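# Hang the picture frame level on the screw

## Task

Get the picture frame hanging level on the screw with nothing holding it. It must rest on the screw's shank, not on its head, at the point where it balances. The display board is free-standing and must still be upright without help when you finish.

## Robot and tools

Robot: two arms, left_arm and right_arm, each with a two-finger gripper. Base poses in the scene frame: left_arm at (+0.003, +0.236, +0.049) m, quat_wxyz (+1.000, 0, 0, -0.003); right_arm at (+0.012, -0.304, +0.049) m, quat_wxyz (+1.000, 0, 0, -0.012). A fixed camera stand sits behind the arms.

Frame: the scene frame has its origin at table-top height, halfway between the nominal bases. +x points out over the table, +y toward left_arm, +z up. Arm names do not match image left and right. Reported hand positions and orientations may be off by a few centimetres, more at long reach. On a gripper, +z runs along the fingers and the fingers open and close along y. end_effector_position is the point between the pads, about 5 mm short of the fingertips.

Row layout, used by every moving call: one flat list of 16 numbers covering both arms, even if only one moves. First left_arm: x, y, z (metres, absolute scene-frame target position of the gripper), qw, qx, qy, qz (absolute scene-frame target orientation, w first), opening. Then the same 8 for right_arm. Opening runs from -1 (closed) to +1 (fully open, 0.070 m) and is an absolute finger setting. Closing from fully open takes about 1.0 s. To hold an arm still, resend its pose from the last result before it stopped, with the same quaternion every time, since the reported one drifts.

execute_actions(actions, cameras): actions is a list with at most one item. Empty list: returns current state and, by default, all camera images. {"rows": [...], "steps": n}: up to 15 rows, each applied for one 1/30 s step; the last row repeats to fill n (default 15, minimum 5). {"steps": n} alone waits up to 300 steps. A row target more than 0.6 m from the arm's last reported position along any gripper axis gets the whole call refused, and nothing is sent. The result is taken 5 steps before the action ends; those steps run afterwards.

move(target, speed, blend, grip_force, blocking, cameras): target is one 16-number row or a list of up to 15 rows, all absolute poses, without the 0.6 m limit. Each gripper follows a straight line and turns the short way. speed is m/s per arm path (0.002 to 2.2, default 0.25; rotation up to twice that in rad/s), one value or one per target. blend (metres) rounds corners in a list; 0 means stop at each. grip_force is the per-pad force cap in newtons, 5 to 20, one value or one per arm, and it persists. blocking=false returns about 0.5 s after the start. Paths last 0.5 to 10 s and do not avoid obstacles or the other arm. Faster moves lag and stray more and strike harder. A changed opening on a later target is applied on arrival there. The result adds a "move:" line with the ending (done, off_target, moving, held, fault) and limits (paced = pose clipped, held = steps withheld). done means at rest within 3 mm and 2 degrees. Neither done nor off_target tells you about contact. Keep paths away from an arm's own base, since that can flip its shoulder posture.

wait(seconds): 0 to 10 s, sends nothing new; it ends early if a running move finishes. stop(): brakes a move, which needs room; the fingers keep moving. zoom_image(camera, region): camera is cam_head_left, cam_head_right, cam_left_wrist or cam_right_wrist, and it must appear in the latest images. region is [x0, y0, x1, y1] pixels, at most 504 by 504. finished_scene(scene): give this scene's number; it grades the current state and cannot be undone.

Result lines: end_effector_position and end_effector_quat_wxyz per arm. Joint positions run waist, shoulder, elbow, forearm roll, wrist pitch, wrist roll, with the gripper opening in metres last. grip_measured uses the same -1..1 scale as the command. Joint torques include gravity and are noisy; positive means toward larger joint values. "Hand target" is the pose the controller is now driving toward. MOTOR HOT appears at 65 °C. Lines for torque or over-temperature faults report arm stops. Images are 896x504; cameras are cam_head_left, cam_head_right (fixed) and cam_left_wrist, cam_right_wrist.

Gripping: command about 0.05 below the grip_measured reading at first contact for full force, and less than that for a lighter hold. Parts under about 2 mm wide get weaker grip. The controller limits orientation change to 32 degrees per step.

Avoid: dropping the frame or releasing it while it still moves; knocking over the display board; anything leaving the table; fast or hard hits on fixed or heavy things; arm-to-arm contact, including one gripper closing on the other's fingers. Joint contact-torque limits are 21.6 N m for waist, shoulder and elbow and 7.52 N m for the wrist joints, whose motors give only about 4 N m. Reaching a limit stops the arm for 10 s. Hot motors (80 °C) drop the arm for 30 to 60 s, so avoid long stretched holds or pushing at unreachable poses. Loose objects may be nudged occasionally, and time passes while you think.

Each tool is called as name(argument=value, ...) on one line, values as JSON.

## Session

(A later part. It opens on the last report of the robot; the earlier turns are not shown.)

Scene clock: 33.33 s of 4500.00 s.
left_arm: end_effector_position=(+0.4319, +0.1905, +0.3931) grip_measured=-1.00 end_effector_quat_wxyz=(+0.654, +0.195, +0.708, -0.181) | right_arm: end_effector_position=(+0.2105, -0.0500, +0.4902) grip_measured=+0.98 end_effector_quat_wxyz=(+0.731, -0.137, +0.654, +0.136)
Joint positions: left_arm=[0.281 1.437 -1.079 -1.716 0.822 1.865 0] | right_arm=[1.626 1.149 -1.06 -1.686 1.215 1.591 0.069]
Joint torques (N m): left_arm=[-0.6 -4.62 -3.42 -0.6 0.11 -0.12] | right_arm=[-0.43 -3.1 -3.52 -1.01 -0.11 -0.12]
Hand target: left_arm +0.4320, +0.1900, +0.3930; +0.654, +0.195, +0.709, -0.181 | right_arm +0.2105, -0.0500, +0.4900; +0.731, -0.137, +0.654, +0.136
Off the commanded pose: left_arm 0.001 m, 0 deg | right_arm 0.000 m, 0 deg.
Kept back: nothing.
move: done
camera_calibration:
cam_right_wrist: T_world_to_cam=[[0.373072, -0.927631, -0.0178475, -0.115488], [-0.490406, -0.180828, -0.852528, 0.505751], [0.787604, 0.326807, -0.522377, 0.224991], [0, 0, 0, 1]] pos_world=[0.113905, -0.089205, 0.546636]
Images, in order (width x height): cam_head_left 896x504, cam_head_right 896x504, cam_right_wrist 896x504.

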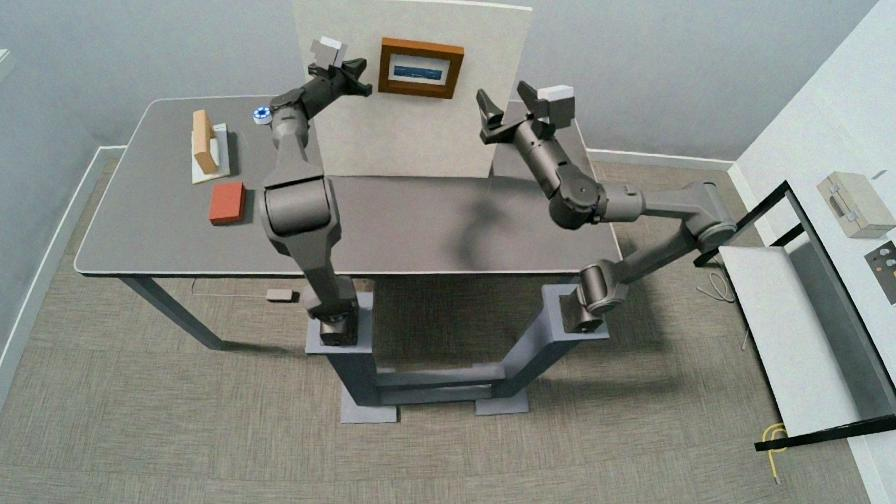

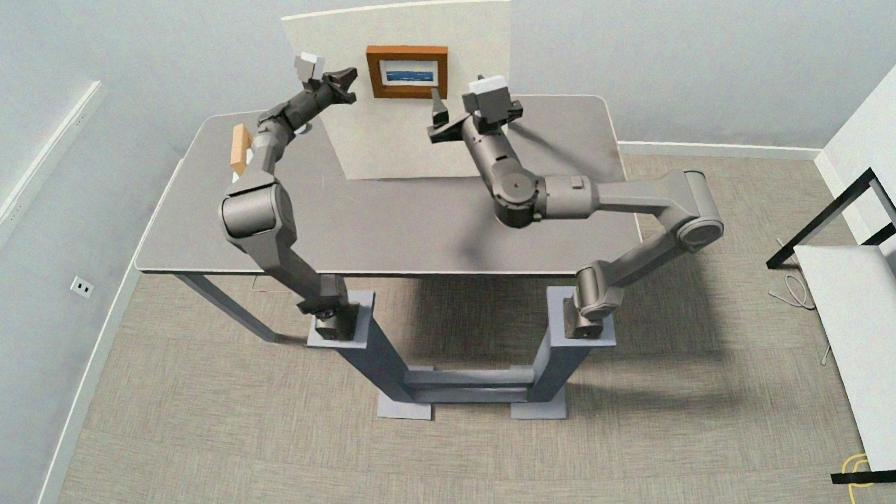

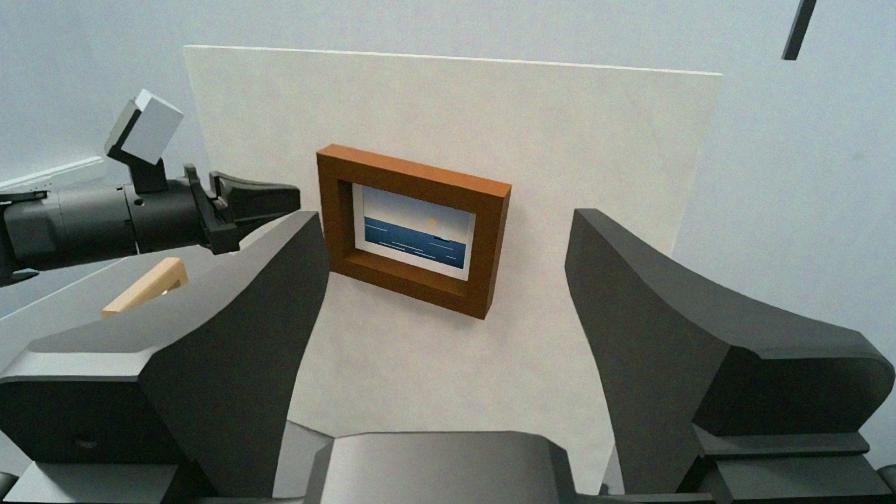

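move(target=[[0.432,0.190,0.393,0.653,0.195,0.708,-0.181,-1,0.2105,-0.05,0.45,0.731,-0.137,0.654,0.136,-1],[0.432,0.190,0.393,0.653,0.195,0.708,-0.181,-1,0.34,-0.09,0.40,0.6658,-0.1583,0.7141,0.1476,-1],[0.432,0.1630,0.393,0.653,0.195,0.708,-0.181,-1,0.430,-0.045,0.393,0.6658,-0.1583,0.7141,0.1476,-1]], speed=[0.15,0.15,0.06], cameras=["cam_right_wrist","cam_left_wrist","cam_head_left","cam_head_right"])

zoom_image(camera="cam_right_wrist", region=[340, 80, 580, 280])

zoom_image(camera="cam_head_left", region=[350, 10, 490, 120])

Scene clock: 39.07 s of 4500.00 s.
left_arm: end_effector_position=(+0.4321, +0.1630, +0.3926) grip_measured=-1.00 end_effector_quat_wxyz=(+0.652, +0.196, +0.710, -0.181) | right_arm: end_effector_position=(+0.4303, -0.0447, +0.3931) grip_measured=-1.00 end_effector_quat_wxyz=(+0.637, -0.158, +0.743, +0.135)
Joint positions: left_arm=[0.172 1.417 -1.062 -1.751 0.718 1.88 0] | right_arm=[0.688 1.529 -1.241 -1.739 0.246 1.781 0]
Joint torques (N m): left_arm=[-0.24 -6.13 -3.11 -0.61 0.31 -0.2] | right_arm=[-0.06 -6.89 -4.05 -0.34 0.09 -0.1]
Hand target: left_arm +0.4320, +0.1630, +0.3931; +0.652, +0.196, +0.710, -0.181 | right_arm +0.4300, -0.0449, +0.3933; +0.637, -0.158, +0.742, +0.135
Off the commanded pose: left_arm 0.000 m, 0 deg | right_arm 0.000 m, 5 deg.
joint read past its limit (left arm) — joint 4 (forearm roll), lower limit.
joint sent to its limit (left arm) — joint 4 (forearm roll), lower limit.
joint sent to its limit (right arm) — joint 4 (forearm roll), lower limit.
Kept back: nothing.
move: off_target (right_arm)
camera_calibration:
cam_left_wrist: T_world_to_cam=[[-0.49509, -0.868765, -0.0115552, 0.363598], [-0.541699, 0.319046, -0.777671, 0.487958], [0.6793, -0.378758, -0.628565, 0.136746], [0, 0, 0, 1]] pos_world=[0.351449, 0.211994, 0.469626]
cam_right_wrist: T_world_to_cam=[[0.391529, -0.919483, -0.035456, -0.194963], [-0.676155, -0.261354, -0.688845, 0.543802], [0.624115, 0.293676, -0.724041, 0.147557], [0, 0, 0, 1]] pos_world=[0.351936, -0.0804742, 0.47452]

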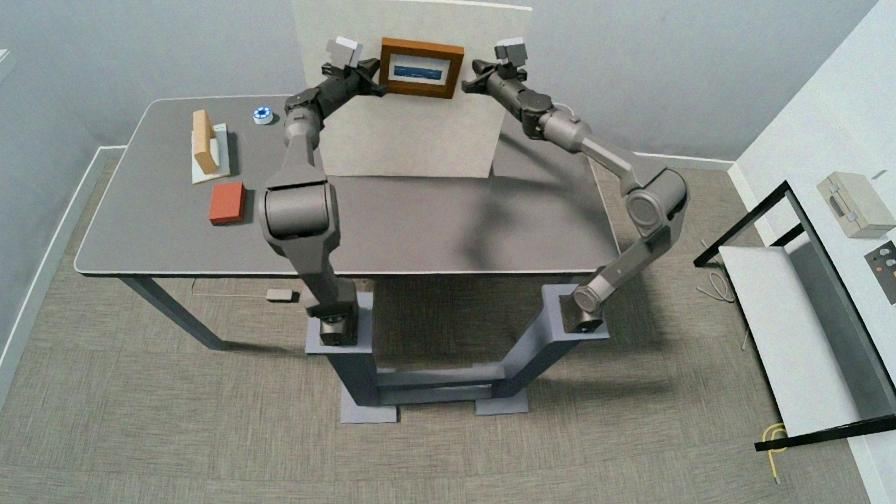

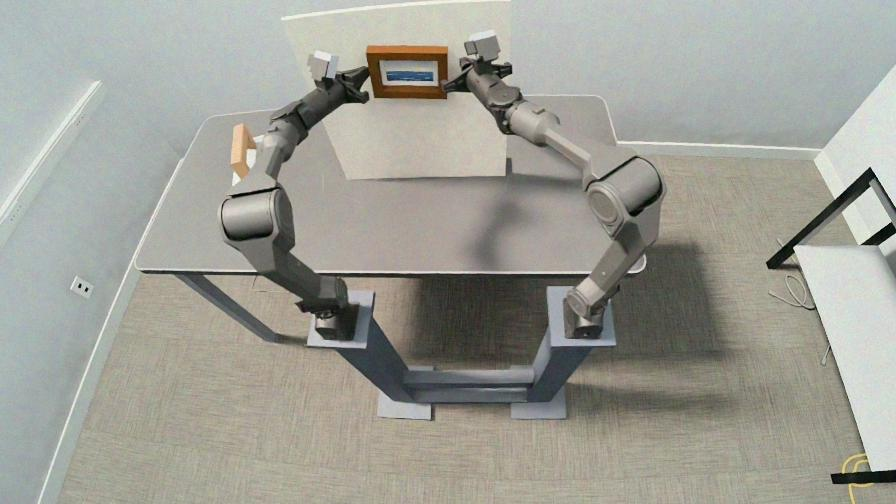

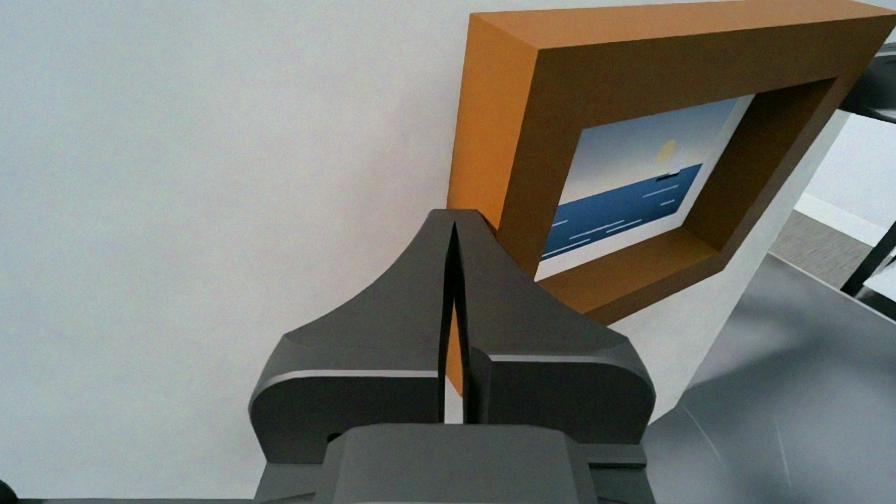

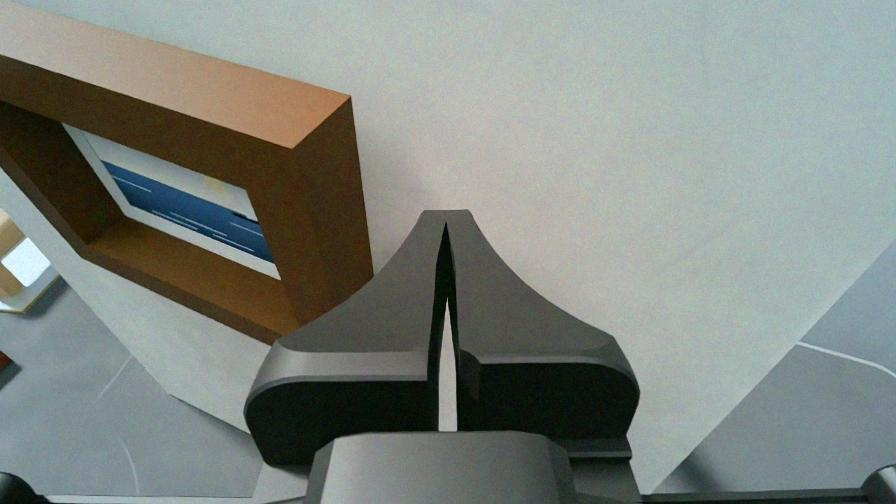

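Scaled by 2.100 from the camera's 896x504 image, which has a finer 1280x720 frame.

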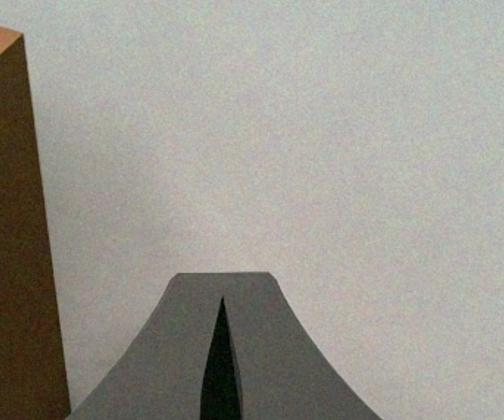

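Scaled by 3.600 from the camera's 896x504 image, which has a finer 1280x720 frame.

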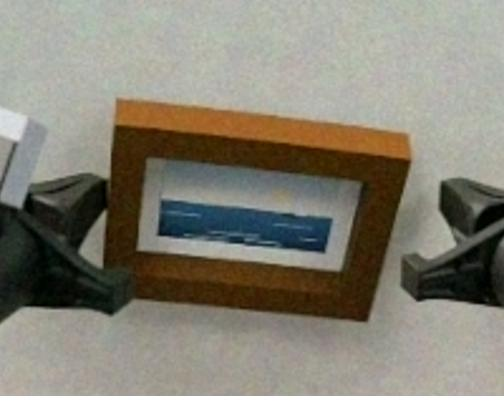

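move(target=[[0.432,0.1630,0.393,0.653,0.195,0.708,-0.181,-1,0.430,-0.022,0.393,0.637,-0.158,0.742,0.135,-1]], speed=0.04, cameras=["cam_right_wrist","cam_left_wrist","cam_head_right"])

zoom_image(camera="cam_right_wrist", region=[340, 80, 580, 280])

zoom_image(camera="cam_head_right", region=[340, 10, 480, 120])

Scene clock: 40.17 s of 4500.00 s.
left_arm: end_effector_position=(+0.4321, +0.1630, +0.3926) grip_measured=-1.00 end_effector_quat_wxyz=(+0.652, +0.196, +0.710, -0.181) | right_arm: end_effector_position=(+0.4299, -0.0216, +0.3930) grip_measured=-1.00 end_effector_quat_wxyz=(+0.637, -0.158, +0.742, +0.135)
Joint positions: left_arm=[0.172 1.417 -1.062 -1.751 0.718 1.88 0] | right_arm=[0.75 1.579 -1.297 -1.684 0.306 1.737 0]
Joint torques (N m): left_arm=[0.55 -5.86 -3.8 -0.46 0.46 -0.13] | right_arm=[-0.5 -6.41 -4.54 -0.44 0.08 0.01]
Hand target: left_arm +0.4320, +0.1630, +0.3931; +0.652, +0.196, +0.710, -0.181 | right_arm +0.4300, -0.0220, +0.3930; +0.637, -0.158, +0.742, +0.135
Off the commanded pose: left_arm 0.000 m, 0 deg | right_arm 0.000 m, 0 deg.
joint sent to its limit (left arm) — joint 4 (forearm roll), lower limit.
Kept back: nothing.
move: done
camera_calibration:
cam_left_wrist: T_world_to_cam=[[-0.49509, -0.868765, -0.0115552, 0.363598], [-0.541699, 0.319046, -0.777671, 0.487958], [0.6793, -0.378758, -0.628565, 0.136746], [0, 0, 0, 1]] pos_world=[0.351449, 0.211994, 0.469626]
cam_right_wrist: T_world_to_cam=[[0.392354, -0.919124, -0.0356115, -0.173955], [-0.675183, -0.261497, -0.689744, 0.54939], [0.624648, 0.294668, -0.723177, 0.140323], [0, 0, 0, 1]] pos_world=[0.351538, -0.0575711, 0.474222]
Images, in order (width x height): cam_head_right 896x504, cam_left_wrist 896x504, cam_right_wrist 896x504.

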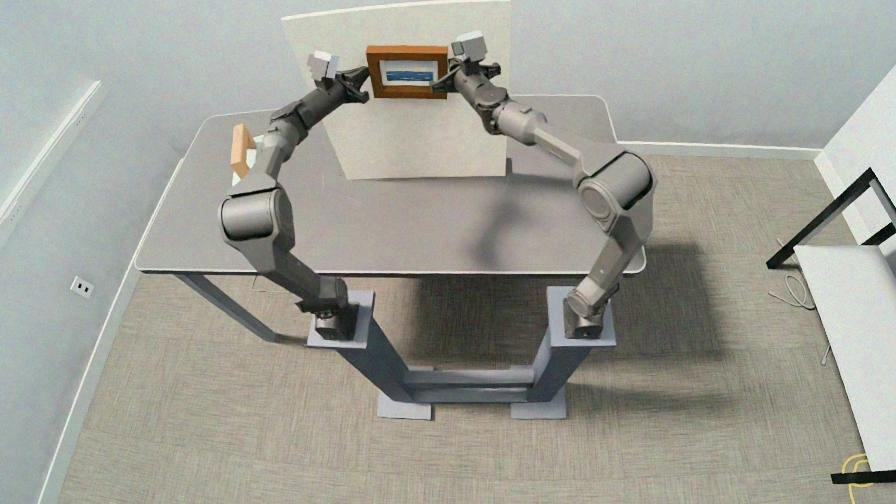

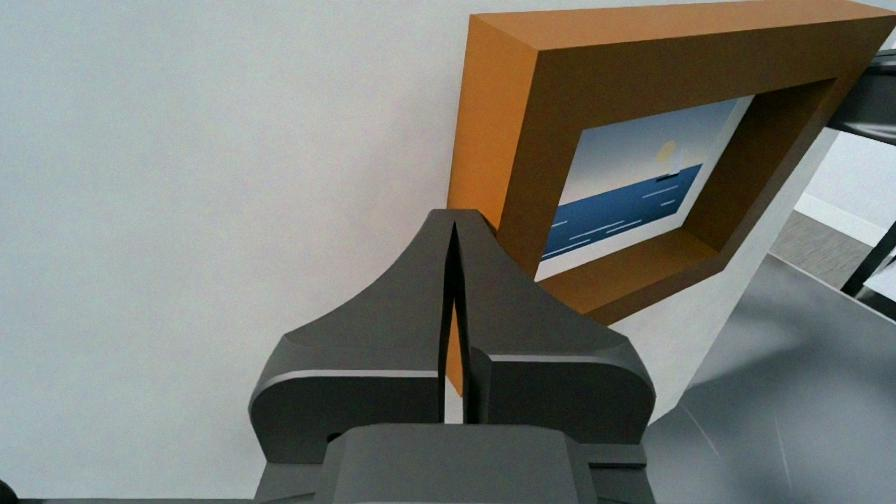

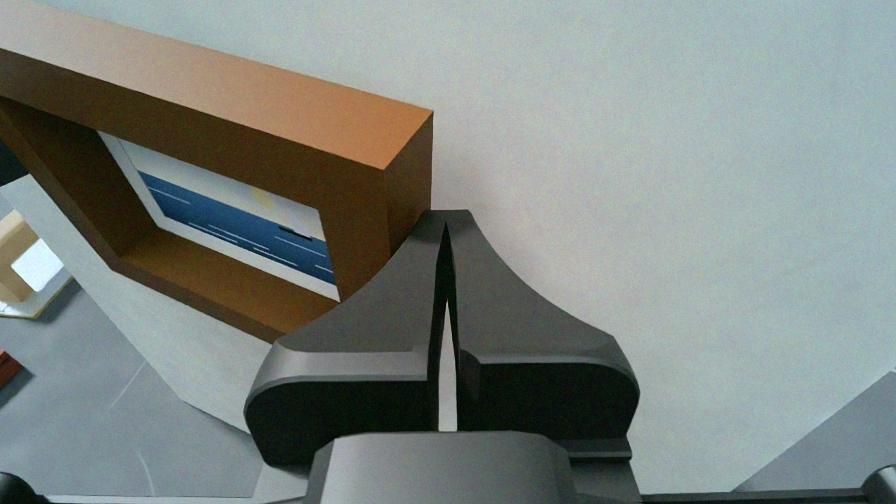

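Scaled by 2.100 from the camera's 896x504 image, which has a finer 1280x720 frame.

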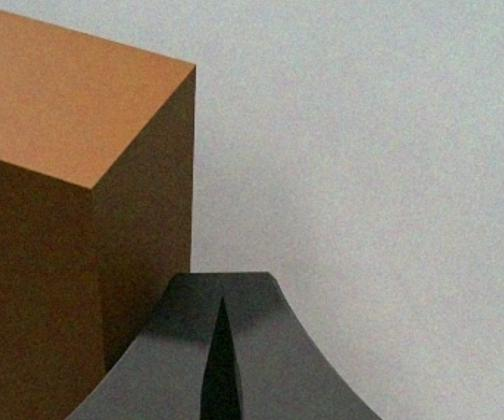

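Scaled by 3.600 from the camera's 896x504 image, which has a finer 1280x720 frame.

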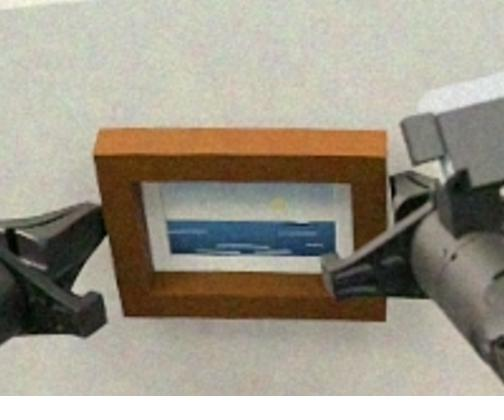

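move(target=[[0.432,0.1630,0.393,0.653,0.195,0.708,-0.181,-1,0.430,-0.0150,0.393,0.637,-0.158,0.742,0.135,-1]], speed=0.02, cameras=["cam_right_wrist","cam_left_wrist","cam_head_right"])

zoom_image(camera="cam_right_wrist", region=[340, 80, 580, 280])

zoom_image(camera="cam_head_right", region=[340, 10, 480, 120])

Scene clock: 41.17 s of 4500.00 s.
left_arm: end_effector_position=(+0.4320, +0.1634, +0.3933) grip_measured=-1.00 end_effector_quat_wxyz=(+0.652, +0.196, +0.710, -0.180) | right_arm: end_effector_position=(+0.4313, -0.0182, +0.3936) grip_measured=-1.00 end_effector_quat_wxyz=(+0.638, -0.154, +0.743, +0.132)
Joint positions: left_arm=[0.173 1.416 -1.063 -1.751 0.718 1.88 0] | right_arm=[0.763 1.593 -1.314 -1.666 0.329 1.722 0]
Joint torques (N m): left_arm=[-1.92 -5.01 -2.81 -0.43 0.67 -0.17] | right_arm=[10.46 -2.36 -5.9 -1.02 -2.84 -0.24]
Hand target: left_arm +0.4320, +0.1630, +0.3931; +0.652, +0.196, +0.710, -0.181 | right_arm +0.4300, -0.0150, +0.3930; +0.637, -0.158, +0.742, +0.135
Off the commanded pose: left_arm 0.001 m, 0 deg | right_arm 0.004 m, 1 deg.
joint sent to its limit (left arm) — joint 4 (forearm roll), lower limit.
Kept back: nothing.
move: off_target (right_arm)
camera_calibration:
cam_left_wrist: T_world_to_cam=[[-0.494264, -0.869219, -0.0126907, 0.364058], [-0.540591, 0.318763, -0.778557, 0.488255], [0.680782, -0.377952, -0.627445, 0.136222], [0, 0, 0, 1]] pos_world=[0.35115, 0.212294, 0.470226]
cam_right_wrist: T_world_to_cam=[[0.382629, -0.92318, -0.0365111, -0.166806], [-0.677204, -0.253359, -0.6908, 0.553092], [0.628482, 0.289046, -0.722124, 0.136733], [0, 0, 0, 1]] pos_world=[0.352447, -0.0533834, 0.474724]
Images, in order (width x height): cam_head_right 896x504, cam_left_wrist 896x504, cam_right_wrist 896x504.

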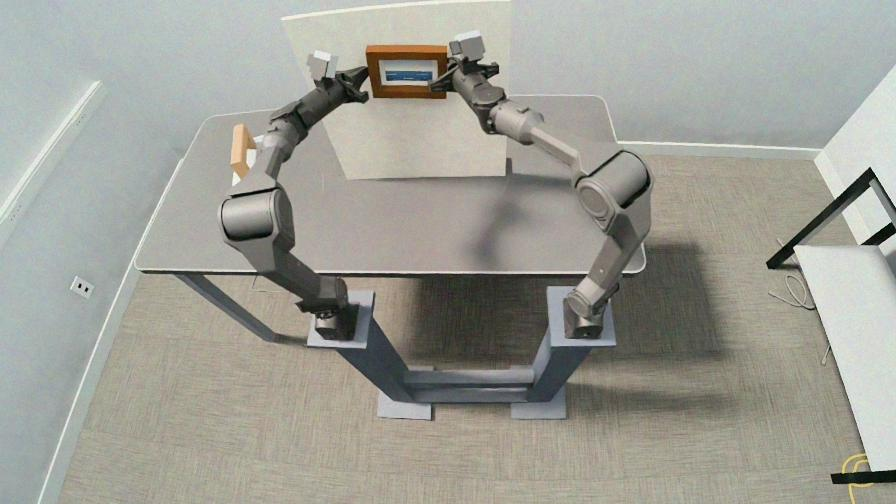

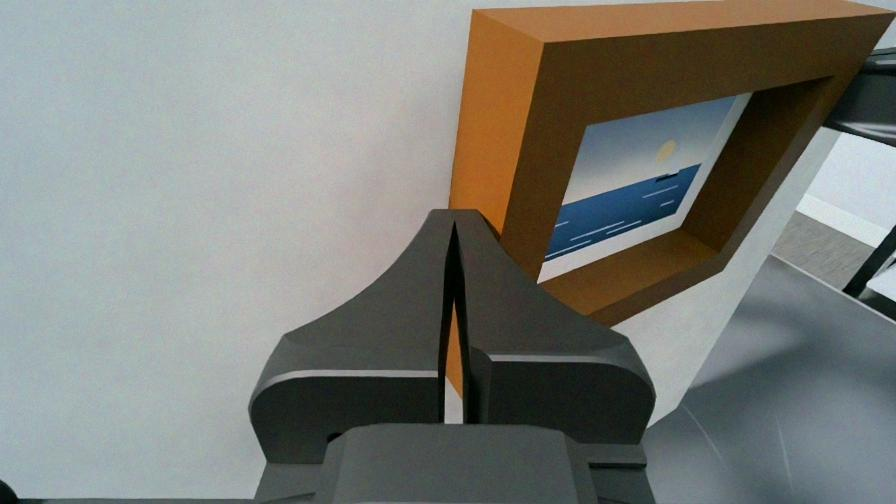

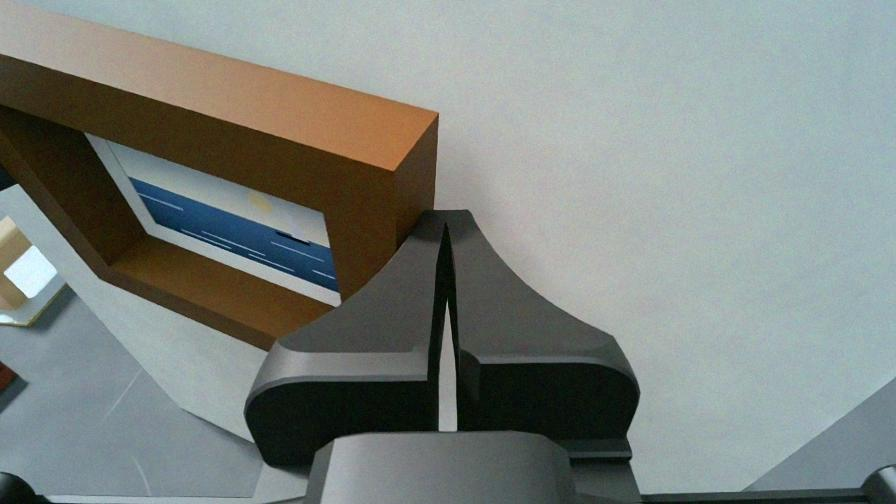

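Scaled by 2.100 from the camera's 896x504 image, which has a finer 1280x720 frame.

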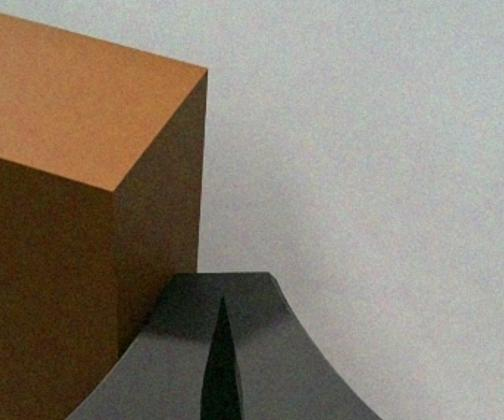

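Scaled by 3.600 from the camera's 896x504 image, which has a finer 1280x720 frame.

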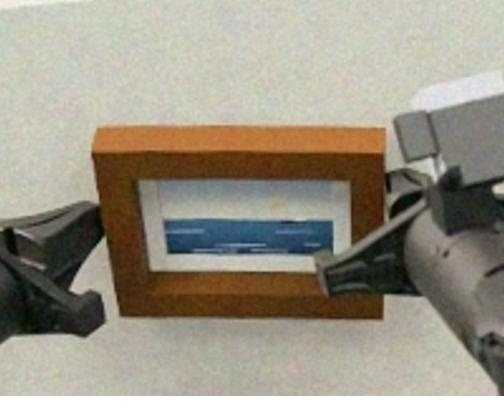

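move(target=[[0.432,0.1630,0.393,0.653,0.195,0.708,-0.181,-1,0.430,-0.0215,0.393,0.637,-0.158,0.742,0.135,-1],[0.432,0.1665,0.393,0.653,0.195,0.708,-0.181,-1,0.430,-0.0215,0.393,0.637,-0.158,0.742,0.135,-1],[0.432,0.1665,0.393,0.653,0.195,0.708,-0.181,-1,0.430,-0.0165,0.393,0.637,-0.158,0.742,0.135,-1]], speed=0.02, cameras=["cam_right_wrist","cam_left_wrist","cam_head_right"])

zoom_image(camera="cam_head_right", region=[340, 10, 480, 120])

Scene clock: 43.13 s of 4500.00 s.
left_arm: end_effector_position=(+0.4319, +0.1661, +0.3928) grip_measured=-1.00 end_effector_quat_wxyz=(+0.653, +0.196, +0.709, -0.182) | right_arm: end_effector_position=(+0.4304, -0.0174, +0.3931) grip_measured=-1.00 end_effector_quat_wxyz=(+0.637, -0.157, +0.742, +0.134)
Joint positions: left_arm=[0.186 1.419 -1.062 -1.751 0.733 1.881 0] | right_arm=[0.762 1.591 -1.311 -1.67 0.321 1.726 0]
Joint torques (N m): left_arm=[0.52 -5.86 -3.85 -0.74 0.13 0.04] | right_arm=[2.94 -5.4 -5.43 -0.72 -0.64 -0.14]
Hand target: left_arm +0.4320, +0.1665, +0.3931; +0.653, +0.195, +0.709, -0.181 | right_arm +0.4300, -0.0165, +0.3930; +0.637, -0.158, +0.742, +0.135
Off the commanded pose: left_arm 0.000 m, 0 deg | right_arm 0.001 m, 0 deg.
joint sent to its limit (left arm) — joint 4 (forearm roll), lower limit.
Kept back: nothing.
move: done
camera_calibration:
cam_left_wrist: T_world_to_cam=[[-0.4956, -0.868483, -0.010915, 0.366132], [-0.539791, 0.317828, -0.779494, 0.487115], [0.680446, -0.380425, -0.626315, 0.137035], [0, 0, 0, 1]] pos_world=[0.35115, 0.215292, 0.469526]
cam_right_wrist: T_world_to_cam=[[0.389123, -0.920456, -0.0366659, -0.168461], [-0.676313, -0.258435, -0.689791, 0.551395], [0.625447, 0.293212, -0.723079, 0.138507], [0, 0, 0, 1]] pos_world=[0.351839, -0.0531736, 0.474322]
Images, in order (width x height): cam_head_right 896x504, cam_left_wrist 896x504, cam_right_wrist 896x504.

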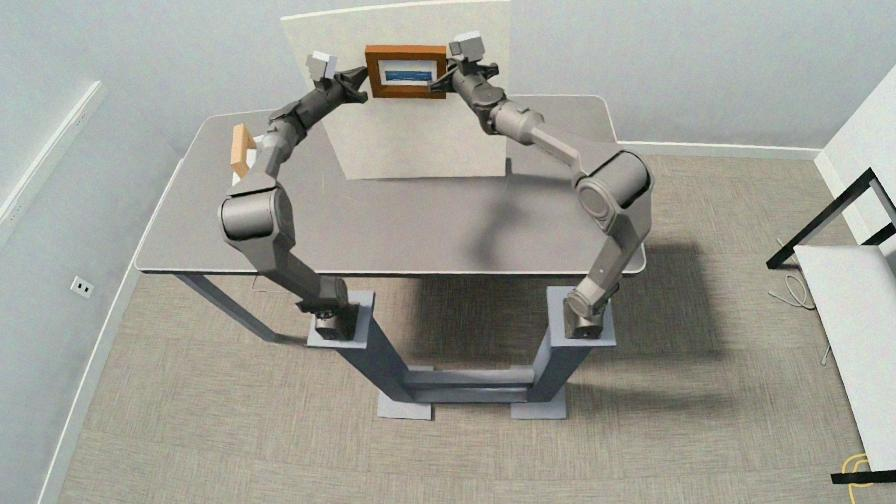

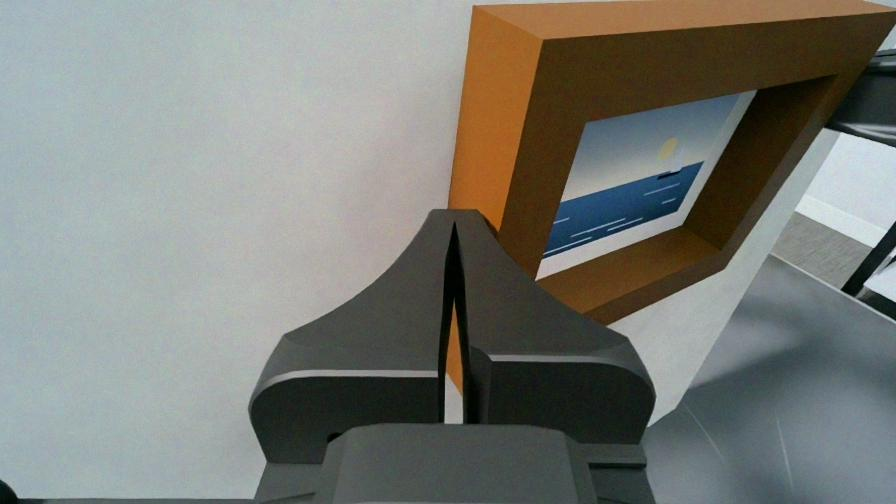

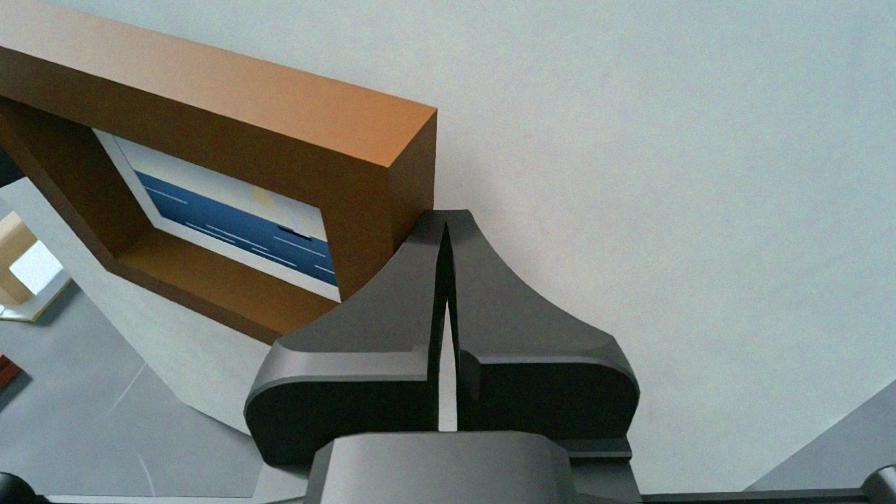

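Scaled by 3.600 from the camera's 896x504 image, which has a finer 1280x720 frame.

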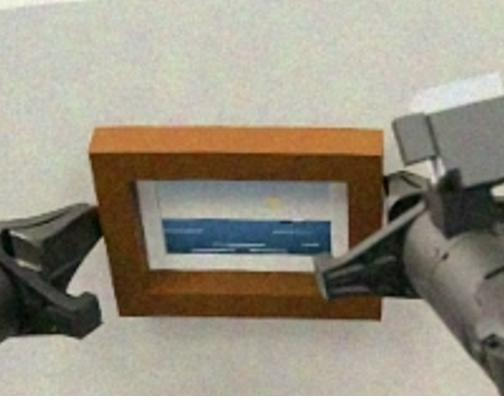

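move(target=[[0.432,0.175,0.393,0.653,0.195,0.708,-0.181,-1,0.430,-0.030,0.393,0.637,-0.158,0.742,0.135,-1],[0.432,0.190,0.393,0.653,0.195,0.708,-0.181,-1,0.40,-0.060,0.40,0.637,-0.158,0.742,0.135,-1],[0.432,0.190,0.393,0.653,0.195,0.708,-0.181,-1,0.30,-0.07,0.46,0.70,-0.14,0.68,0.136,-1],[0.432,0.190,0.393,0.653,0.195,0.708,-0.181,-1,0.2105,-0.05,0.49,0.731,-0.137,0.654,0.136,0.98]], speed=[0.04,0.08,0.2,0.2], blend=[0,0.02,0.03,0], cameras=["cam_right_wrist"])

zoom_image(camera="cam_right_wrist", region=[280, 140, 360, 200])

zoom_image(camera="cam_right_wrist", region=[450, 150, 530, 210])

zoom_image(camera="cam_right_wrist", region=[450, 270, 530, 330])

zoom_image(camera="cam_right_wrist", region=[160, 20, 240, 80])

zoom_image(camera="cam_right_wrist", region=[670, 50, 750, 110])

Scene clock: 47.53 s of 4500.00 s.
left_arm: end_effector_position=(+0.4319, +0.1902, +0.3932) grip_measured=-1.00 end_effector_quat_wxyz=(+0.654, +0.195, +0.708, -0.181) | right_arm: end_effector_position=(+0.2104, -0.0499, +0.4900) grip_measured=+0.98 end_effector_quat_wxyz=(+0.731, -0.137, +0.654, +0.136)
Joint positions: left_arm=[0.28 1.436 -1.079 -1.716 0.82 1.865 0] | right_arm=[1.627 1.149 -1.059 -1.686 1.215 1.591 0.069]
Joint torques (N m): left_arm=[-0.78 -4.82 -3.44 -0.6 0.11 -0.12] | right_arm=[-0.25 -3.23 -4.07 -1.01 -0.11 -0.04]
Hand target: left_arm +0.4320, +0.1900, +0.3930; +0.654, +0.195, +0.709, -0.181 | right_arm +0.2105, -0.0500, +0.4900; +0.731, -0.137, +0.654, +0.136
Off the commanded pose: left_arm 0.000 m, 0 deg | right_arm 0.000 m, 0 deg.
Kept back: nothing.
move: done
camera_calibration:
cam_right_wrist: T_world_to_cam=[[0.373255, -0.927574, -0.0169748, -0.115856], [-0.489984, -0.181566, -0.852614, 0.505484], [0.78778, 0.32656, -0.522266, 0.22483], [0, 0, 0, 1]] pos_world=[0.113806, -0.0891064, 0.546437]
Images, in order (width x height): cam_right_wrist 896x504.

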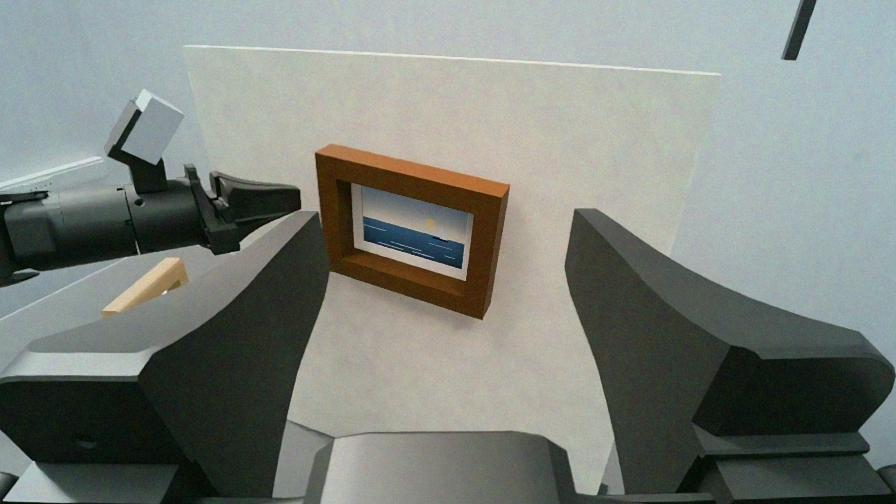

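Scaled by 6.300 from the camera's 896x504 image, which has a finer 1280x720 frame.

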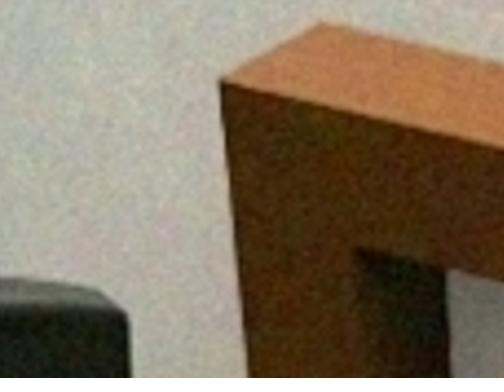

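Scaled by 6.300 from the camera's 896x504 image, which has a finer 1280x720 frame.

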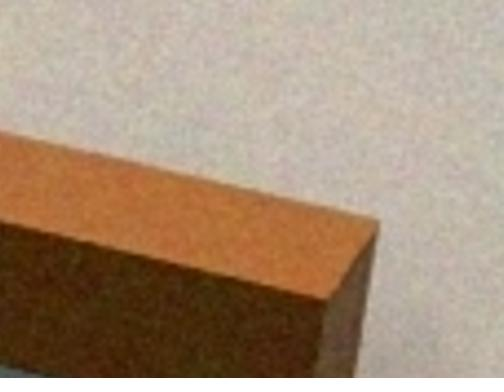

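Scaled by 6.300 from the camera's 896x504 image, which has a finer 1280x720 frame.

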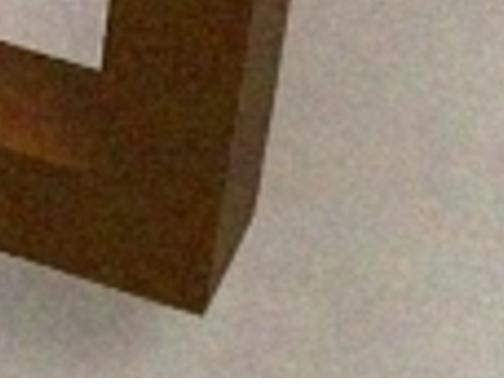

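Scaled by 6.300 from the camera's 896x504 image, which has a finer 1280x720 frame.

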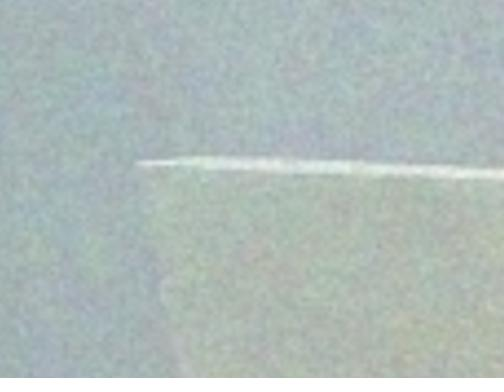

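Scaled by 6.300 from the camera's 896x504 image, which has a finer 1280x720 frame.

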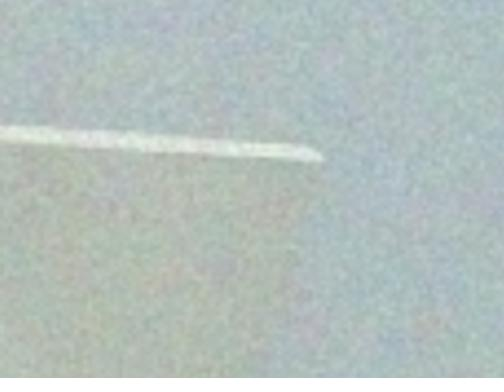

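move(target=[[0.40,0.25,0.393,0.653,0.195,0.708,-0.181,-1,0.25,-0.03,0.45,0.731,-0.137,0.654,0.136,1],[0.35,0.30,0.40,0.653,0.195,0.708,-0.181,-1,0.335,0.023,0.403,0.6385,-0.5851,0.3687,-0.3379,1]], speed=0.2, blend=[0.03,0], cameras=["cam_right_wrist","cam_head_left","cam_head_right"])

Scene clock: 54.97 s of 4500.00 s.
left_arm: end_effector_position=(+0.3504, +0.2997, +0.4000) grip_measured=-1.00 end_effector_quat_wxyz=(+0.655, +0.159, +0.725, -0.138) | right_arm: end_effector_position=(+0.3348, +0.0234, +0.4029) grip_measured=+0.98 end_effector_quat_wxyz=(+0.589, -0.619, +0.404, -0.326)
Joint positions: left_arm=[0.818 1.303 -1.003 -1.537 1.223 1.769 0] | right_arm=[1.078 1.465 -1.159 -1.74 0.574 0.333 0.069]
Joint torques (N m): left_arm=[-0.2 -4.77 -2.4 -0.77 0.02 -0.14] | right_arm=[-0.13 -5.61 -4.69 -0.57 0.15 0.34]
Hand target: left_arm +0.3504, +0.2996, +0.4000; +0.655, +0.159, +0.725, -0.138 | right_arm +0.3349, +0.0231, +0.4033; +0.589, -0.618, +0.405, -0.326
Off the commanded pose: left_arm 0.001 m, 7 deg | right_arm 0.000 m, 8 deg.
joint sent to its limit (left arm) — joint 5 (wrist pitch), upper limit.
joint sent to its limit (right arm) — joint 4 (forearm roll), lower limit.
Kept back: nothing.
move: off_target (left_arm, right_arm)
camera_calibration:
cam_right_wrist: T_world_to_cam=[[0.124887, -0.0598344, 0.990365, -0.438833], [-0.17744, -0.983434, -0.03704, 0.0910028], [0.976175, -0.171105, -0.133436, -0.150745], [0, 0, 0, 1]] pos_world=[0.218106, 0.0374447, 0.417861]
Images, in order (width x height): cam_head_left 896x504, cam_head_right 896x504, cam_right_wrist 896x504.

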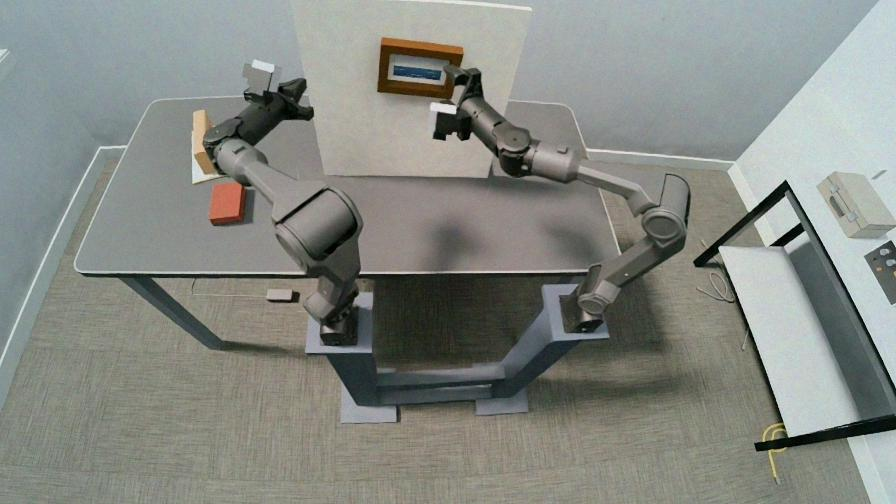

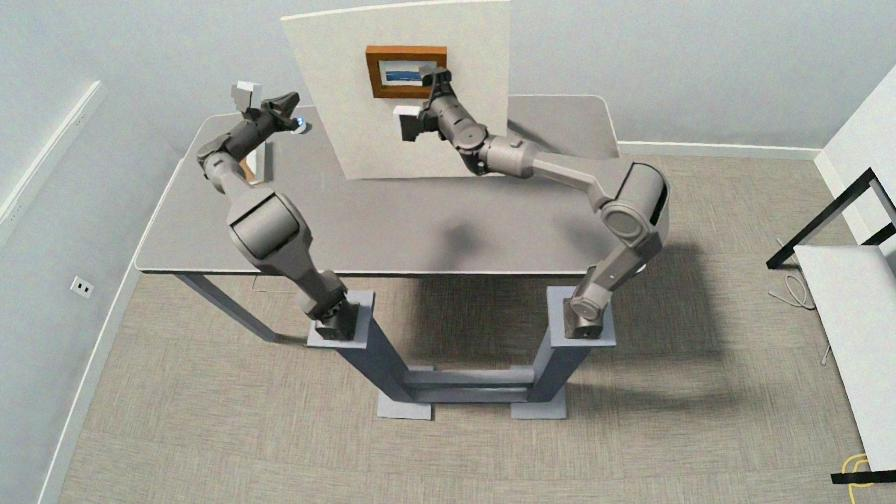

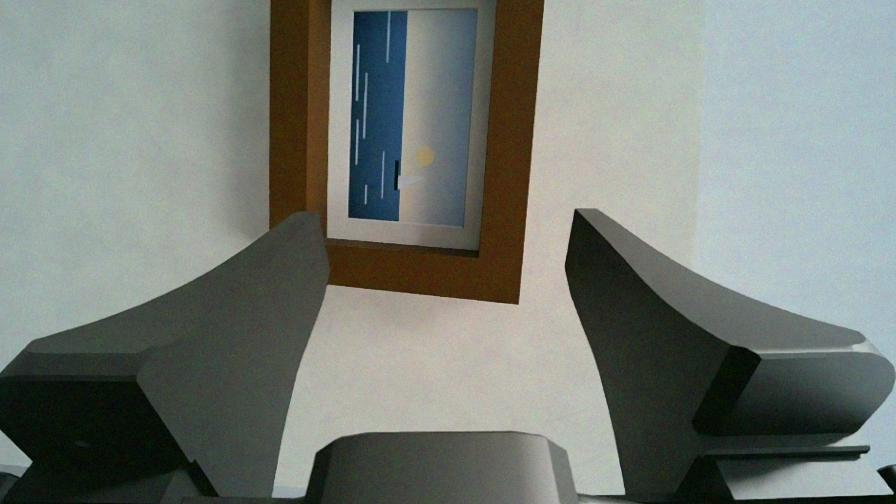

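move(target=[[0.3504,0.2996,0.40,0.655,0.159,0.725,-0.138,-1,0.36,0.035,0.428,0.6385,-0.5851,0.3687,-0.3379,1]], speed=0.1, cameras=["cam_right_wrist"])

Scene clock: 56.77 s of 4500.00 s.
left_arm: end_effector_position=(+0.3504, +0.2997, +0.4000) grip_measured=-1.00 end_effector_quat_wxyz=(+0.655, +0.159, +0.725, -0.138) | right_arm: end_effector_position=(+0.3602, +0.0352, +0.4287) grip_measured=+0.98 end_effector_quat_wxyz=(+0.605, -0.609, +0.393, -0.329)
Joint positions: left_arm=[0.818 1.303 -1.003 -1.537 1.223 1.769 0] | right_arm=[1.012 1.534 -1.298 -1.74 0.495 0.295 0.069]
Joint torques (N m): left_arm=[-0.7 -3.71 -2.21 -1.04 -0.03 -0.17] | right_arm=[0.37 -5.89 -3.87 -0.54 0.16 0.08]
Hand target: left_arm +0.3504, +0.2996, +0.4000; +0.655, +0.159, +0.725, -0.138 | right_arm +0.3600, +0.0351, +0.4283; +0.605, -0.609, +0.393, -0.329
Off the commanded pose: left_arm 0.000 m, 0 deg | right_arm 0.001 m, 6 deg.
joint sent to its limit (right arm) — joint 4 (forearm roll), lower limit.
Kept back: nothing.
move: off_target (right_arm)
camera_calibration:
cam_right_wrist: T_world_to_cam=[[0.0902564, -0.0808476, 0.992632, -0.454585], [-0.162523, -0.984534, -0.0654104, 0.114886], [0.982568, -0.155422, -0.102, -0.186379], [0, 0, 0, 1]] pos_world=[0.242831, 0.0473894, 0.439739]
Images, in order (width x height): cam_right_wrist 896x504.

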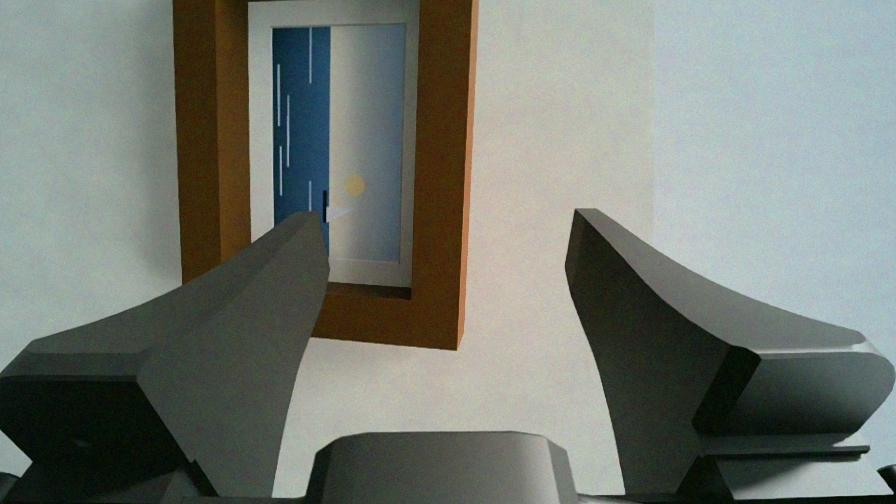

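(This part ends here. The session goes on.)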